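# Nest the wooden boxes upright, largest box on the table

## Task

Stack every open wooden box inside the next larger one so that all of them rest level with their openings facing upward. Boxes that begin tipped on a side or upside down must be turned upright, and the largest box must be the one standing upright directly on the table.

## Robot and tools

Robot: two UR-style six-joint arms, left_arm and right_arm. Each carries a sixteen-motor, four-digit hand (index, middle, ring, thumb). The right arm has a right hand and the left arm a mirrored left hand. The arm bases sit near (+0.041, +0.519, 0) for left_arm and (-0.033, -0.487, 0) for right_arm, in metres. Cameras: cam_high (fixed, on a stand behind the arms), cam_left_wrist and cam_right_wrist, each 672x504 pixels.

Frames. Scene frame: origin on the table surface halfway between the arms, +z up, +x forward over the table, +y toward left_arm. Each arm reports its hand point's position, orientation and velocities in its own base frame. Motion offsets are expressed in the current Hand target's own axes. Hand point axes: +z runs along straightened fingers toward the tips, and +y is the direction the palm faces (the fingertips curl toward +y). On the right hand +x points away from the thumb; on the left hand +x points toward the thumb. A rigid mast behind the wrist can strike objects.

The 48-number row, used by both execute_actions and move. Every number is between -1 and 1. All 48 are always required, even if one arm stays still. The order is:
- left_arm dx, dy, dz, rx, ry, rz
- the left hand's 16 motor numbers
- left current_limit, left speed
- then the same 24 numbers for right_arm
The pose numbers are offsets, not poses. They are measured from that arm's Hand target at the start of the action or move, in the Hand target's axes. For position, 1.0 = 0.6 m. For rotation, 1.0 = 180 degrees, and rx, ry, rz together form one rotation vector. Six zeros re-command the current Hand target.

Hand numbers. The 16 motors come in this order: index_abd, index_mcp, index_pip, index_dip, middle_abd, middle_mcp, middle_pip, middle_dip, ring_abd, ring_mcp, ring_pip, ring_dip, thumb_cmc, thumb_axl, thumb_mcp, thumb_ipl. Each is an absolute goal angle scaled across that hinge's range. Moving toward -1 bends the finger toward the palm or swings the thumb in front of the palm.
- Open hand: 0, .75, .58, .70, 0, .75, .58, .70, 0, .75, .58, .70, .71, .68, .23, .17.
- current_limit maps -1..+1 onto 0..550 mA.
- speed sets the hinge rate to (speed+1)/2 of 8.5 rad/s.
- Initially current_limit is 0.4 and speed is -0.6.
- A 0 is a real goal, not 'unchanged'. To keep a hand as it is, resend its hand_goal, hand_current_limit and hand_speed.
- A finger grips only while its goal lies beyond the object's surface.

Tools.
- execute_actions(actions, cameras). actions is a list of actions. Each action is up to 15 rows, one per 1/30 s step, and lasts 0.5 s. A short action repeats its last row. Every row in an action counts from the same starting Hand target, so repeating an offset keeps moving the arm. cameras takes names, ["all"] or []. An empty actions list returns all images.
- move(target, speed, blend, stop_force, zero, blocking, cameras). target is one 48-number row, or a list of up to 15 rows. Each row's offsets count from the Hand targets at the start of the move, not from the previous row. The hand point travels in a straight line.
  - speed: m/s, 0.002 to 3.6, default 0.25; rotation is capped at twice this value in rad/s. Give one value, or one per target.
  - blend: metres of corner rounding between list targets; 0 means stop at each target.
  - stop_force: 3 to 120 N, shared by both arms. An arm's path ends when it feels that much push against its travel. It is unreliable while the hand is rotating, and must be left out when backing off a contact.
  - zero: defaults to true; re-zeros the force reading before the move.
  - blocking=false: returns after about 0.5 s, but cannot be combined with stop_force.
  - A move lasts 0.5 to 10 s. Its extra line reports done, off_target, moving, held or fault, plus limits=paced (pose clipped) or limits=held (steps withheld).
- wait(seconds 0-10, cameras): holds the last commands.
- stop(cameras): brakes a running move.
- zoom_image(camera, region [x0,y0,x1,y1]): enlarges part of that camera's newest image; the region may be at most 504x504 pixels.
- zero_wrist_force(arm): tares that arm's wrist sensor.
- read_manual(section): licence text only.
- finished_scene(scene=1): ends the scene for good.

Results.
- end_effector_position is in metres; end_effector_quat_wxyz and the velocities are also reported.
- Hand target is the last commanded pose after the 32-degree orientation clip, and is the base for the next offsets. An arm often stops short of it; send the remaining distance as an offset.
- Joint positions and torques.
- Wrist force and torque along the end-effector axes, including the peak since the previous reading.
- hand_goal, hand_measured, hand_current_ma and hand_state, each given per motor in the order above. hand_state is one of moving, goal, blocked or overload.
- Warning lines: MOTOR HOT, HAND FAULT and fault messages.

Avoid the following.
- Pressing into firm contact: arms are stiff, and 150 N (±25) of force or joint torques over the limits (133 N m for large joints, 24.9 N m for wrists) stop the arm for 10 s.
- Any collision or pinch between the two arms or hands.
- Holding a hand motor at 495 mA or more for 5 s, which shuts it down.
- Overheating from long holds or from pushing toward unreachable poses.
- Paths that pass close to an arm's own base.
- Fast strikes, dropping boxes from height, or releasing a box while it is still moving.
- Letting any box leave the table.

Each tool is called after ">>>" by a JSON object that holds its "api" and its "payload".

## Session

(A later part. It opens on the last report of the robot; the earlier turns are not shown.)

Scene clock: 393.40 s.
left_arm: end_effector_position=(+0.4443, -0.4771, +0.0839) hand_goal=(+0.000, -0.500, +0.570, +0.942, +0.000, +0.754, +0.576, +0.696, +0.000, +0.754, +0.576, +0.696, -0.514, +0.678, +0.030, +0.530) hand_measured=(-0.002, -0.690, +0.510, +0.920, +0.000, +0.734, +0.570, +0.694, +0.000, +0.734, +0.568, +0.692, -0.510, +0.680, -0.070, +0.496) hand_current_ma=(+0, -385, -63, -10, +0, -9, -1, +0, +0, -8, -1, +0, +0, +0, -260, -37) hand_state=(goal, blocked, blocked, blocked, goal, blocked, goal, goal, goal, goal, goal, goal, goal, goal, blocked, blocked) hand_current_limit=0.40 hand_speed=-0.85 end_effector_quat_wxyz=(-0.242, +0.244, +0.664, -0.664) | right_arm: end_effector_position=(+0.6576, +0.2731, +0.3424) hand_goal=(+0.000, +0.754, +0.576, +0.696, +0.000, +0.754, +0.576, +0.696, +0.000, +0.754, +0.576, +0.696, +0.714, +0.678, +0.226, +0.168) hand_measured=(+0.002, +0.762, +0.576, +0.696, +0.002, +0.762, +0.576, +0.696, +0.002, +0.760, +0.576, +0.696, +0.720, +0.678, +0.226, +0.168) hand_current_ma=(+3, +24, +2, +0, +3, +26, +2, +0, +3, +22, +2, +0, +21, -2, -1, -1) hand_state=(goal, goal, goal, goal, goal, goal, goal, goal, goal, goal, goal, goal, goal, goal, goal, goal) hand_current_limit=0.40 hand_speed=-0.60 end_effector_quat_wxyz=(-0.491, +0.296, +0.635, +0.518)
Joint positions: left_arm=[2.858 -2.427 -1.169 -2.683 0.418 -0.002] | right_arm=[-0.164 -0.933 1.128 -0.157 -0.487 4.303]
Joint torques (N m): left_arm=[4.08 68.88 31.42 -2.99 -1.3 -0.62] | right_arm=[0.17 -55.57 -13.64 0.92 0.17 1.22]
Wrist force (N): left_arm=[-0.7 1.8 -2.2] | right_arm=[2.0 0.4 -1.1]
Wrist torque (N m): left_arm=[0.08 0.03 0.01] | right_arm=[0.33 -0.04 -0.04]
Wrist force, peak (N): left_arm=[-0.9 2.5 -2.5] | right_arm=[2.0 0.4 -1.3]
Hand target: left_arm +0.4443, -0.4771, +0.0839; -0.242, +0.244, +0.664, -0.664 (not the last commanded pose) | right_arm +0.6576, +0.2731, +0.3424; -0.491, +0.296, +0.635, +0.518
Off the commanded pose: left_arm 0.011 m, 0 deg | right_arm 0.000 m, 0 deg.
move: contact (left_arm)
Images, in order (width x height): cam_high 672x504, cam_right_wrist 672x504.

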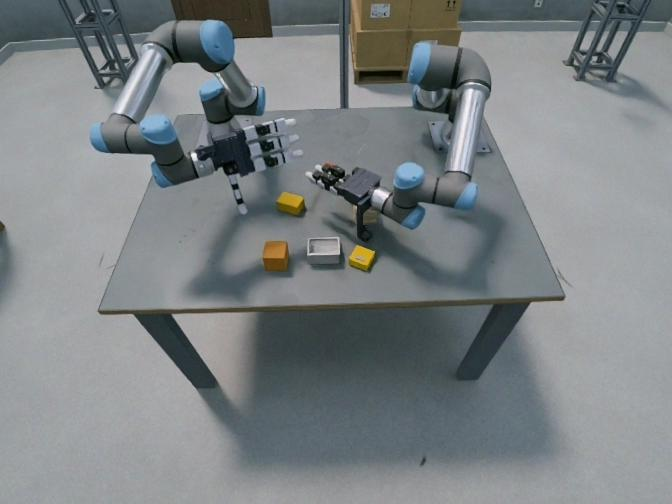

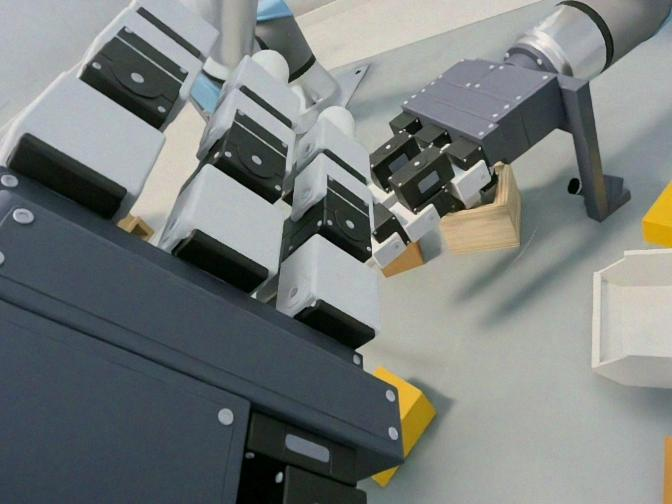

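>>> {"api": "move", "payload": {"target": [0,0.0017,0,0,0,0,0,-0.5,0.569,0.942,0,0.754,0.576,0.696,0,0.754,0.576,0.696,-0.514,0.678,0.03,0.53,0.4,-0.85,0,0,0,0,0,0,0,0.754,0.576,0.696,0,0.754,0.576,0.696,0,0.754,0.576,0.696,0.714,0.678,0.226,0.168,0.4,-0.6], "speed": 0.02}}

Scene clock: 394.87 s.
left_arm: end_effector_position=(+0.4443, -0.4772, +0.0829) hand_goal=(+0.000, -0.500, +0.570, +0.942, +0.000, +0.754, +0.576, +0.696, +0.000, +0.754, +0.576, +0.696, -0.514, +0.678, +0.030, +0.530) hand_measured=(-0.002, -0.690, +0.510, +0.920, +0.000, +0.734, +0.570, +0.694, +0.000, +0.734, +0.568, +0.692, -0.510, +0.680, -0.070, +0.496) hand_current_ma=(+0, -385, -63, -10, +0, -9, -1, +0, +0, -8, -1, +0, +0, +0, -260, -37) hand_state=(goal, blocked, blocked, blocked, goal, blocked, goal, goal, goal, goal, goal, goal, goal, goal, blocked, blocked) hand_current_limit=0.40 hand_speed=-0.85 end_effector_quat_wxyz=(-0.242, +0.244, +0.664, -0.664) | right_arm: end_effector_position=(+0.6576, +0.2731, +0.3424) hand_goal=(+0.000, +0.754, +0.576, +0.696, +0.000, +0.754, +0.576, +0.696, +0.000, +0.754, +0.576, +0.696, +0.714, +0.678, +0.226, +0.168) hand_measured=(+0.002, +0.762, +0.576, +0.696, +0.002, +0.762, +0.576, +0.696, +0.002, +0.760, +0.576, +0.696, +0.720, +0.678, +0.226, +0.168) hand_current_ma=(+3, +24, +2, +0, +3, +26, +2, +0, +3, +22, +2, +0, +21, -2, -1, -1) hand_state=(goal, goal, goal, goal, goal, goal, goal, goal, goal, goal, goal, goal, goal, goal, goal, goal) hand_current_limit=0.40 hand_speed=-0.60 end_effector_quat_wxyz=(-0.491, +0.296, +0.635, +0.518)
Joint positions: left_arm=[2.858 -2.428 -1.17 -2.681 0.418 -0.002] | right_arm=[-0.164 -0.933 1.128 -0.157 -0.487 4.303]
Joint torques (N m): left_arm=[3.56 42.37 4.76 2.02 -1.22 -0.03] | right_arm=[-0.21 -55.32 -13.96 0.92 0.12 1.18]
Wrist force (N): left_arm=[-1.0 -2.9 -2.2] | right_arm=[2.0 0.4 -1.0]
Wrist torque (N m): left_arm=[-0.22 0.05 -0.06] | right_arm=[0.31 -0.04 -0.04]
Wrist force, peak (N): left_arm=[-1.3 -2.8 -2.2] | right_arm=[2.2 0.4 -1.2]
Hand target: left_arm +0.4443, -0.4771, +0.0828; -0.242, +0.244, +0.664, -0.664 | right_arm +0.6576, +0.2731, +0.3424; -0.491, +0.296, +0.635, +0.518
Off the commanded pose: left_arm 0.000 m, 0 deg | right_arm 0.000 m, 0 deg.
move: done

>>> {"api": "move", "payload": {"target": [[0,-0.0013,0,0,0,0,0,-0.5,0.569,0.942,0,0.754,0.576,0.696,0,0.754,0.576,0.696,-0.514,0.678,0.03,0.53,0.4,-0.85,0,0,0,0,0,0,0,0.754,0.576,0.696,0,0.754,0.576,0.696,0,0.754,0.576,0.696,0.714,0.678,0.226,0.168,0.4,-0.6],[0,-0.0013,0,0,0,0,0,-0.714,0.569,0.942,0,0.754,0.576,0.696,0,0.754,0.576,0.696,-0.514,0.678,-0.162,0.53,0.4,-0.85,0,0,0,0,0,0,0,0.754,0.576,0.696,0,0.754,0.576,0.696,0,0.754,0.576,0.696,0.714,0.678,0.226,0.168,0.4,-0.6]], "speed": 0.02, "cameras": ["cam_right_wrist"]}}

>>> {"api": "zoom_image", "payload": {"camera": "cam_right_wrist", "region": [430, 150, 525, 255]}}

Scene clock: 397.37 s.
left_arm: end_effector_position=(+0.4443, -0.4771, +0.0836) hand_goal=(+0.000, -0.714, +0.570, +0.942, +0.000, +0.754, +0.576, +0.696, +0.000, +0.754, +0.576, +0.696, -0.514, +0.678, -0.162, +0.530) hand_measured=(-0.002, -0.716, +0.566, +0.940, +0.000, +0.734, +0.570, +0.694, +0.000, +0.734, +0.568, +0.692, -0.512, +0.680, -0.144, +0.532) hand_current_ma=(+0, +0, +0, +0, +0, -9, -1, +0, +0, -8, -1, +0, +0, +0, +11, +0) hand_state=(goal, goal, goal, goal, goal, blocked, goal, goal, goal, goal, goal, goal, goal, goal, goal, goal) hand_current_limit=0.40 hand_speed=-0.85 end_effector_quat_wxyz=(-0.242, +0.244, +0.664, -0.664) | right_arm: end_effector_position=(+0.6576, +0.2731, +0.3424) hand_goal=(+0.000, +0.754, +0.576, +0.696, +0.000, +0.754, +0.576, +0.696, +0.000, +0.754, +0.576, +0.696, +0.714, +0.678, +0.226, +0.168) hand_measured=(+0.002, +0.762, +0.576, +0.696, +0.002, +0.762, +0.576, +0.696, +0.002, +0.760, +0.576, +0.696, +0.720, +0.678, +0.226, +0.168) hand_current_ma=(+3, +24, +2, +0, +3, +26, +2, +0, +3, +22, +2, +0, +21, -2, -1, -1) hand_state=(goal, goal, goal, goal, goal, goal, goal, goal, goal, goal, goal, goal, goal, goal, goal, goal) hand_current_limit=0.40 hand_speed=-0.60 end_effector_quat_wxyz=(-0.491, +0.296, +0.635, +0.518)
Joint positions: left_arm=[2.858 -2.427 -1.169 -2.683 0.418 -0.002] | right_arm=[-0.164 -0.933 1.128 -0.157 -0.487 4.303]
Joint torques (N m): left_arm=[5.2 69.63 30.82 -2.88 -0.98 -0.36] | right_arm=[0.24 -55.28 -14.1 1.04 0.08 1.17]
Wrist force (N): left_arm=[-0.7 1.7 -2.4] | right_arm=[1.9 0.4 -1.5]
Wrist torque (N m): left_arm=[0.07 0.02 0.01] | right_arm=[0.35 -0.03 -0.04]
Wrist force, peak (N): left_arm=[-0.9 -3.1 -2.6] | right_arm=[2.1 0.4 -1.3]
Hand target: left_arm +0.4443, -0.4771, +0.0836; -0.242, +0.244, +0.664, -0.664 | right_arm +0.6576, +0.2731, +0.3424; -0.491, +0.296, +0.635, +0.518
Off the commanded pose: left_arm 0.000 m, 0 deg | right_arm 0.000 m, 0 deg.
move: done
Images, in order (width x height): cam_right_wrist 672x504.

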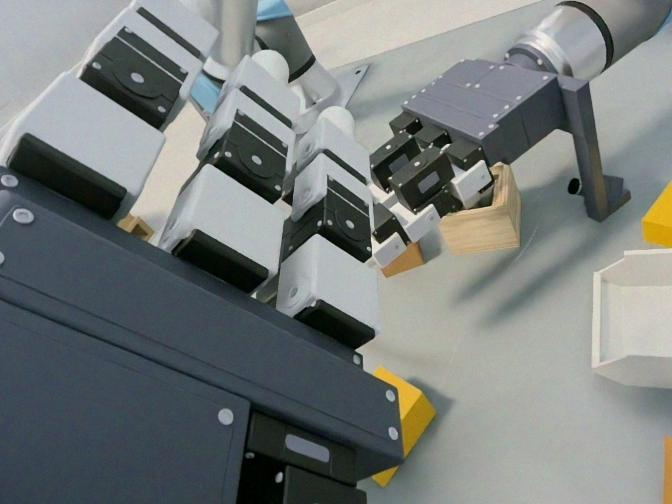

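Scaled by 4.800.

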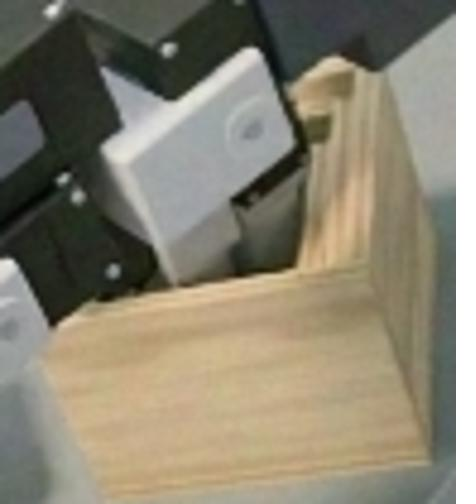

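>>> {"api": "move", "payload": {"target": [[0,0,-0.0045,0,0,0,0,-0.714,0.569,0.942,0,0.754,0.576,0.696,0,0.754,0.576,0.696,-0.514,0.678,-0.162,0.53,0.4,-0.85,0,0,0,0,0,0,0,0.754,0.576,0.696,0,0.754,0.576,0.696,0,0.754,0.576,0.696,0.714,0.678,0.226,0.168,0.4,-0.6],[0,-0.0667,-0.0045,0,0,0,0,-0.714,0.569,0.942,0,0.754,0.576,0.696,0,0.754,0.576,0.696,-0.514,0.678,-0.162,0.53,0.4,-0.85,0,0,0,0,0,0,0,0.754,0.576,0.696,0,0.754,0.576,0.696,0,0.754,0.576,0.696,0.714,0.678,0.226,0.168,0.4,-0.6],[0.1,-0.2,-0.0045,0,0,0,0,-0.714,0.569,0.942,0,0.754,0.576,0.696,0,0.754,0.576,0.696,-0.514,0.678,-0.162,0.53,0.4,-0.85,0,0,0,0,0,0,0,0.754,0.576,0.696,0,0.754,0.576,0.696,0,0.754,0.576,0.696,0.714,0.678,0.226,0.168,0.4,-0.6]], "speed": [0.03,0.05,0.15], "blend": [0,0.01,0], "cameras": ["cam_high","cam_right_wrist"]}}

>>> {"api": "zoom_image", "payload": {"camera": "cam_right_wrist", "region": [425, 145, 530, 260]}}

>>> {"api": "zoom_image", "payload": {"camera": "cam_high", "region": [340, 180, 400, 235]}}

Scene clock: 401.37 s.
left_arm: end_effector_position=(+0.3999, -0.4364, +0.2035) hand_goal=(+0.000, -0.714, +0.570, +0.942, +0.000, +0.754, +0.576, +0.696, +0.000, +0.754, +0.576, +0.696, -0.514, +0.678, -0.162, +0.530) hand_measured=(-0.002, -0.712, +0.570, +0.940, +0.000, +0.734, +0.570, +0.694, +0.000, +0.734, +0.568, +0.692, -0.512, +0.680, -0.150, +0.532) hand_current_ma=(+0, +0, +0, +0, +0, -9, -1, +0, +0, -8, -1, +0, +0, +0, +4, +0) hand_state=(goal, goal, goal, goal, goal, blocked, goal, goal, goal, goal, goal, goal, goal, goal, goal, goal) hand_current_limit=0.40 hand_speed=-0.85 end_effector_quat_wxyz=(-0.242, +0.244, +0.664, -0.664) | right_arm: end_effector_position=(+0.6576, +0.2731, +0.3424) hand_goal=(+0.000, +0.754, +0.576, +0.696, +0.000, +0.754, +0.576, +0.696, +0.000, +0.754, +0.576, +0.696, +0.714, +0.678, +0.226, +0.168) hand_measured=(+0.002, +0.762, +0.576, +0.696, +0.002, +0.762, +0.576, +0.696, +0.002, +0.760, +0.576, +0.696, +0.720, +0.678, +0.226, +0.168) hand_current_ma=(+3, +24, +2, +0, +3, +26, +2, +0, +3, +22, +2, +0, +21, -2, -1, -1) hand_state=(goal, goal, goal, goal, goal, goal, goal, goal, goal, goal, goal, goal, goal, goal, goal, goal) hand_current_limit=0.40 hand_speed=-0.60 end_effector_quat_wxyz=(-0.491, +0.296, +0.635, +0.518)
Joint positions: left_arm=[2.901 -2.176 -1.285 -2.818 0.461 -0.002] | right_arm=[-0.164 -0.933 1.128 -0.157 -0.487 4.303]
Joint torques (N m): left_arm=[7.66 61.1 8.32 -2.79 1.19 -1.5] | right_arm=[0.86 -55.32 -13.87 0.99 0.07 1.12]
Wrist force (N): left_arm=[-1.1 1.7 -1.9] | right_arm=[1.7 0.5 -1.1]
Wrist torque (N m): left_arm=[0.08 0.00 -0.06] | right_arm=[0.33 0.00 -0.06]
Wrist force, peak (N): left_arm=[-1.1 3.0 -2.0] | right_arm=[1.9 0.7 -1.4]
Hand target: left_arm +0.3999, -0.4364, +0.2035; -0.242, +0.244, +0.664, -0.664 | right_arm +0.6576, +0.2731, +0.3424; -0.491, +0.296, +0.635, +0.518
Off the commanded pose: left_arm 0.000 m, 0 deg | right_arm 0.000 m, 0 deg.
move: done
Images, in order (width x height): cam_high 672x504, cam_right_wrist 672x504.

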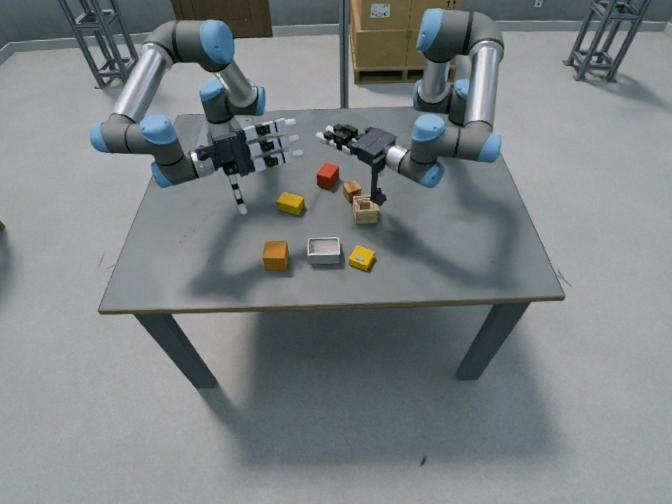

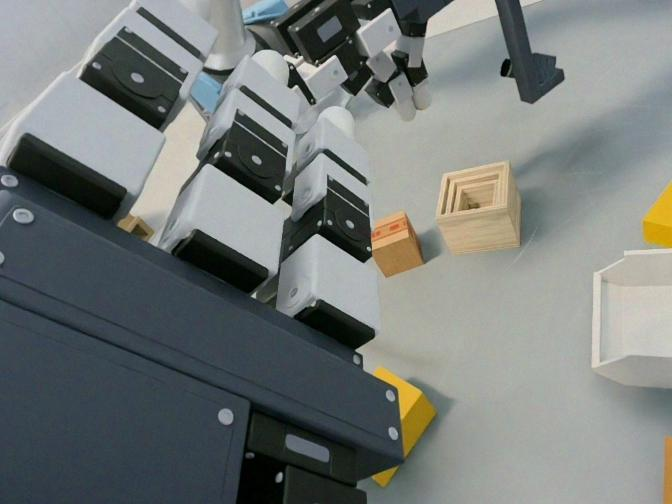

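Scaled by 4.383.

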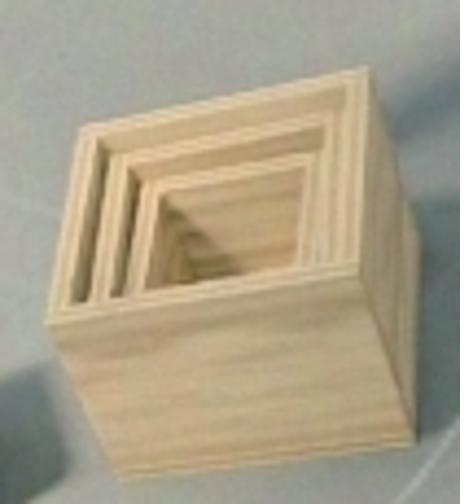

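Scaled by 8.400.

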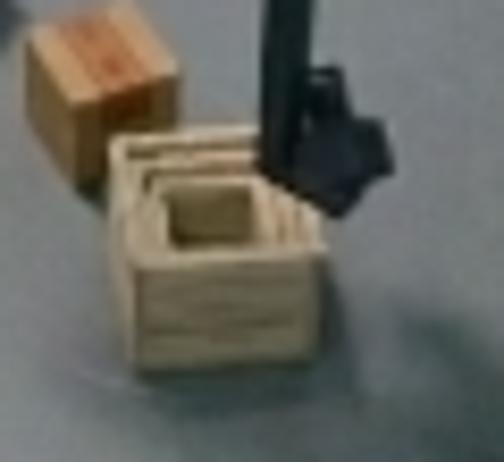

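>>> {"api": "finished_scene", "payload": {"scene": 1}}

The scene is finished: the task was done.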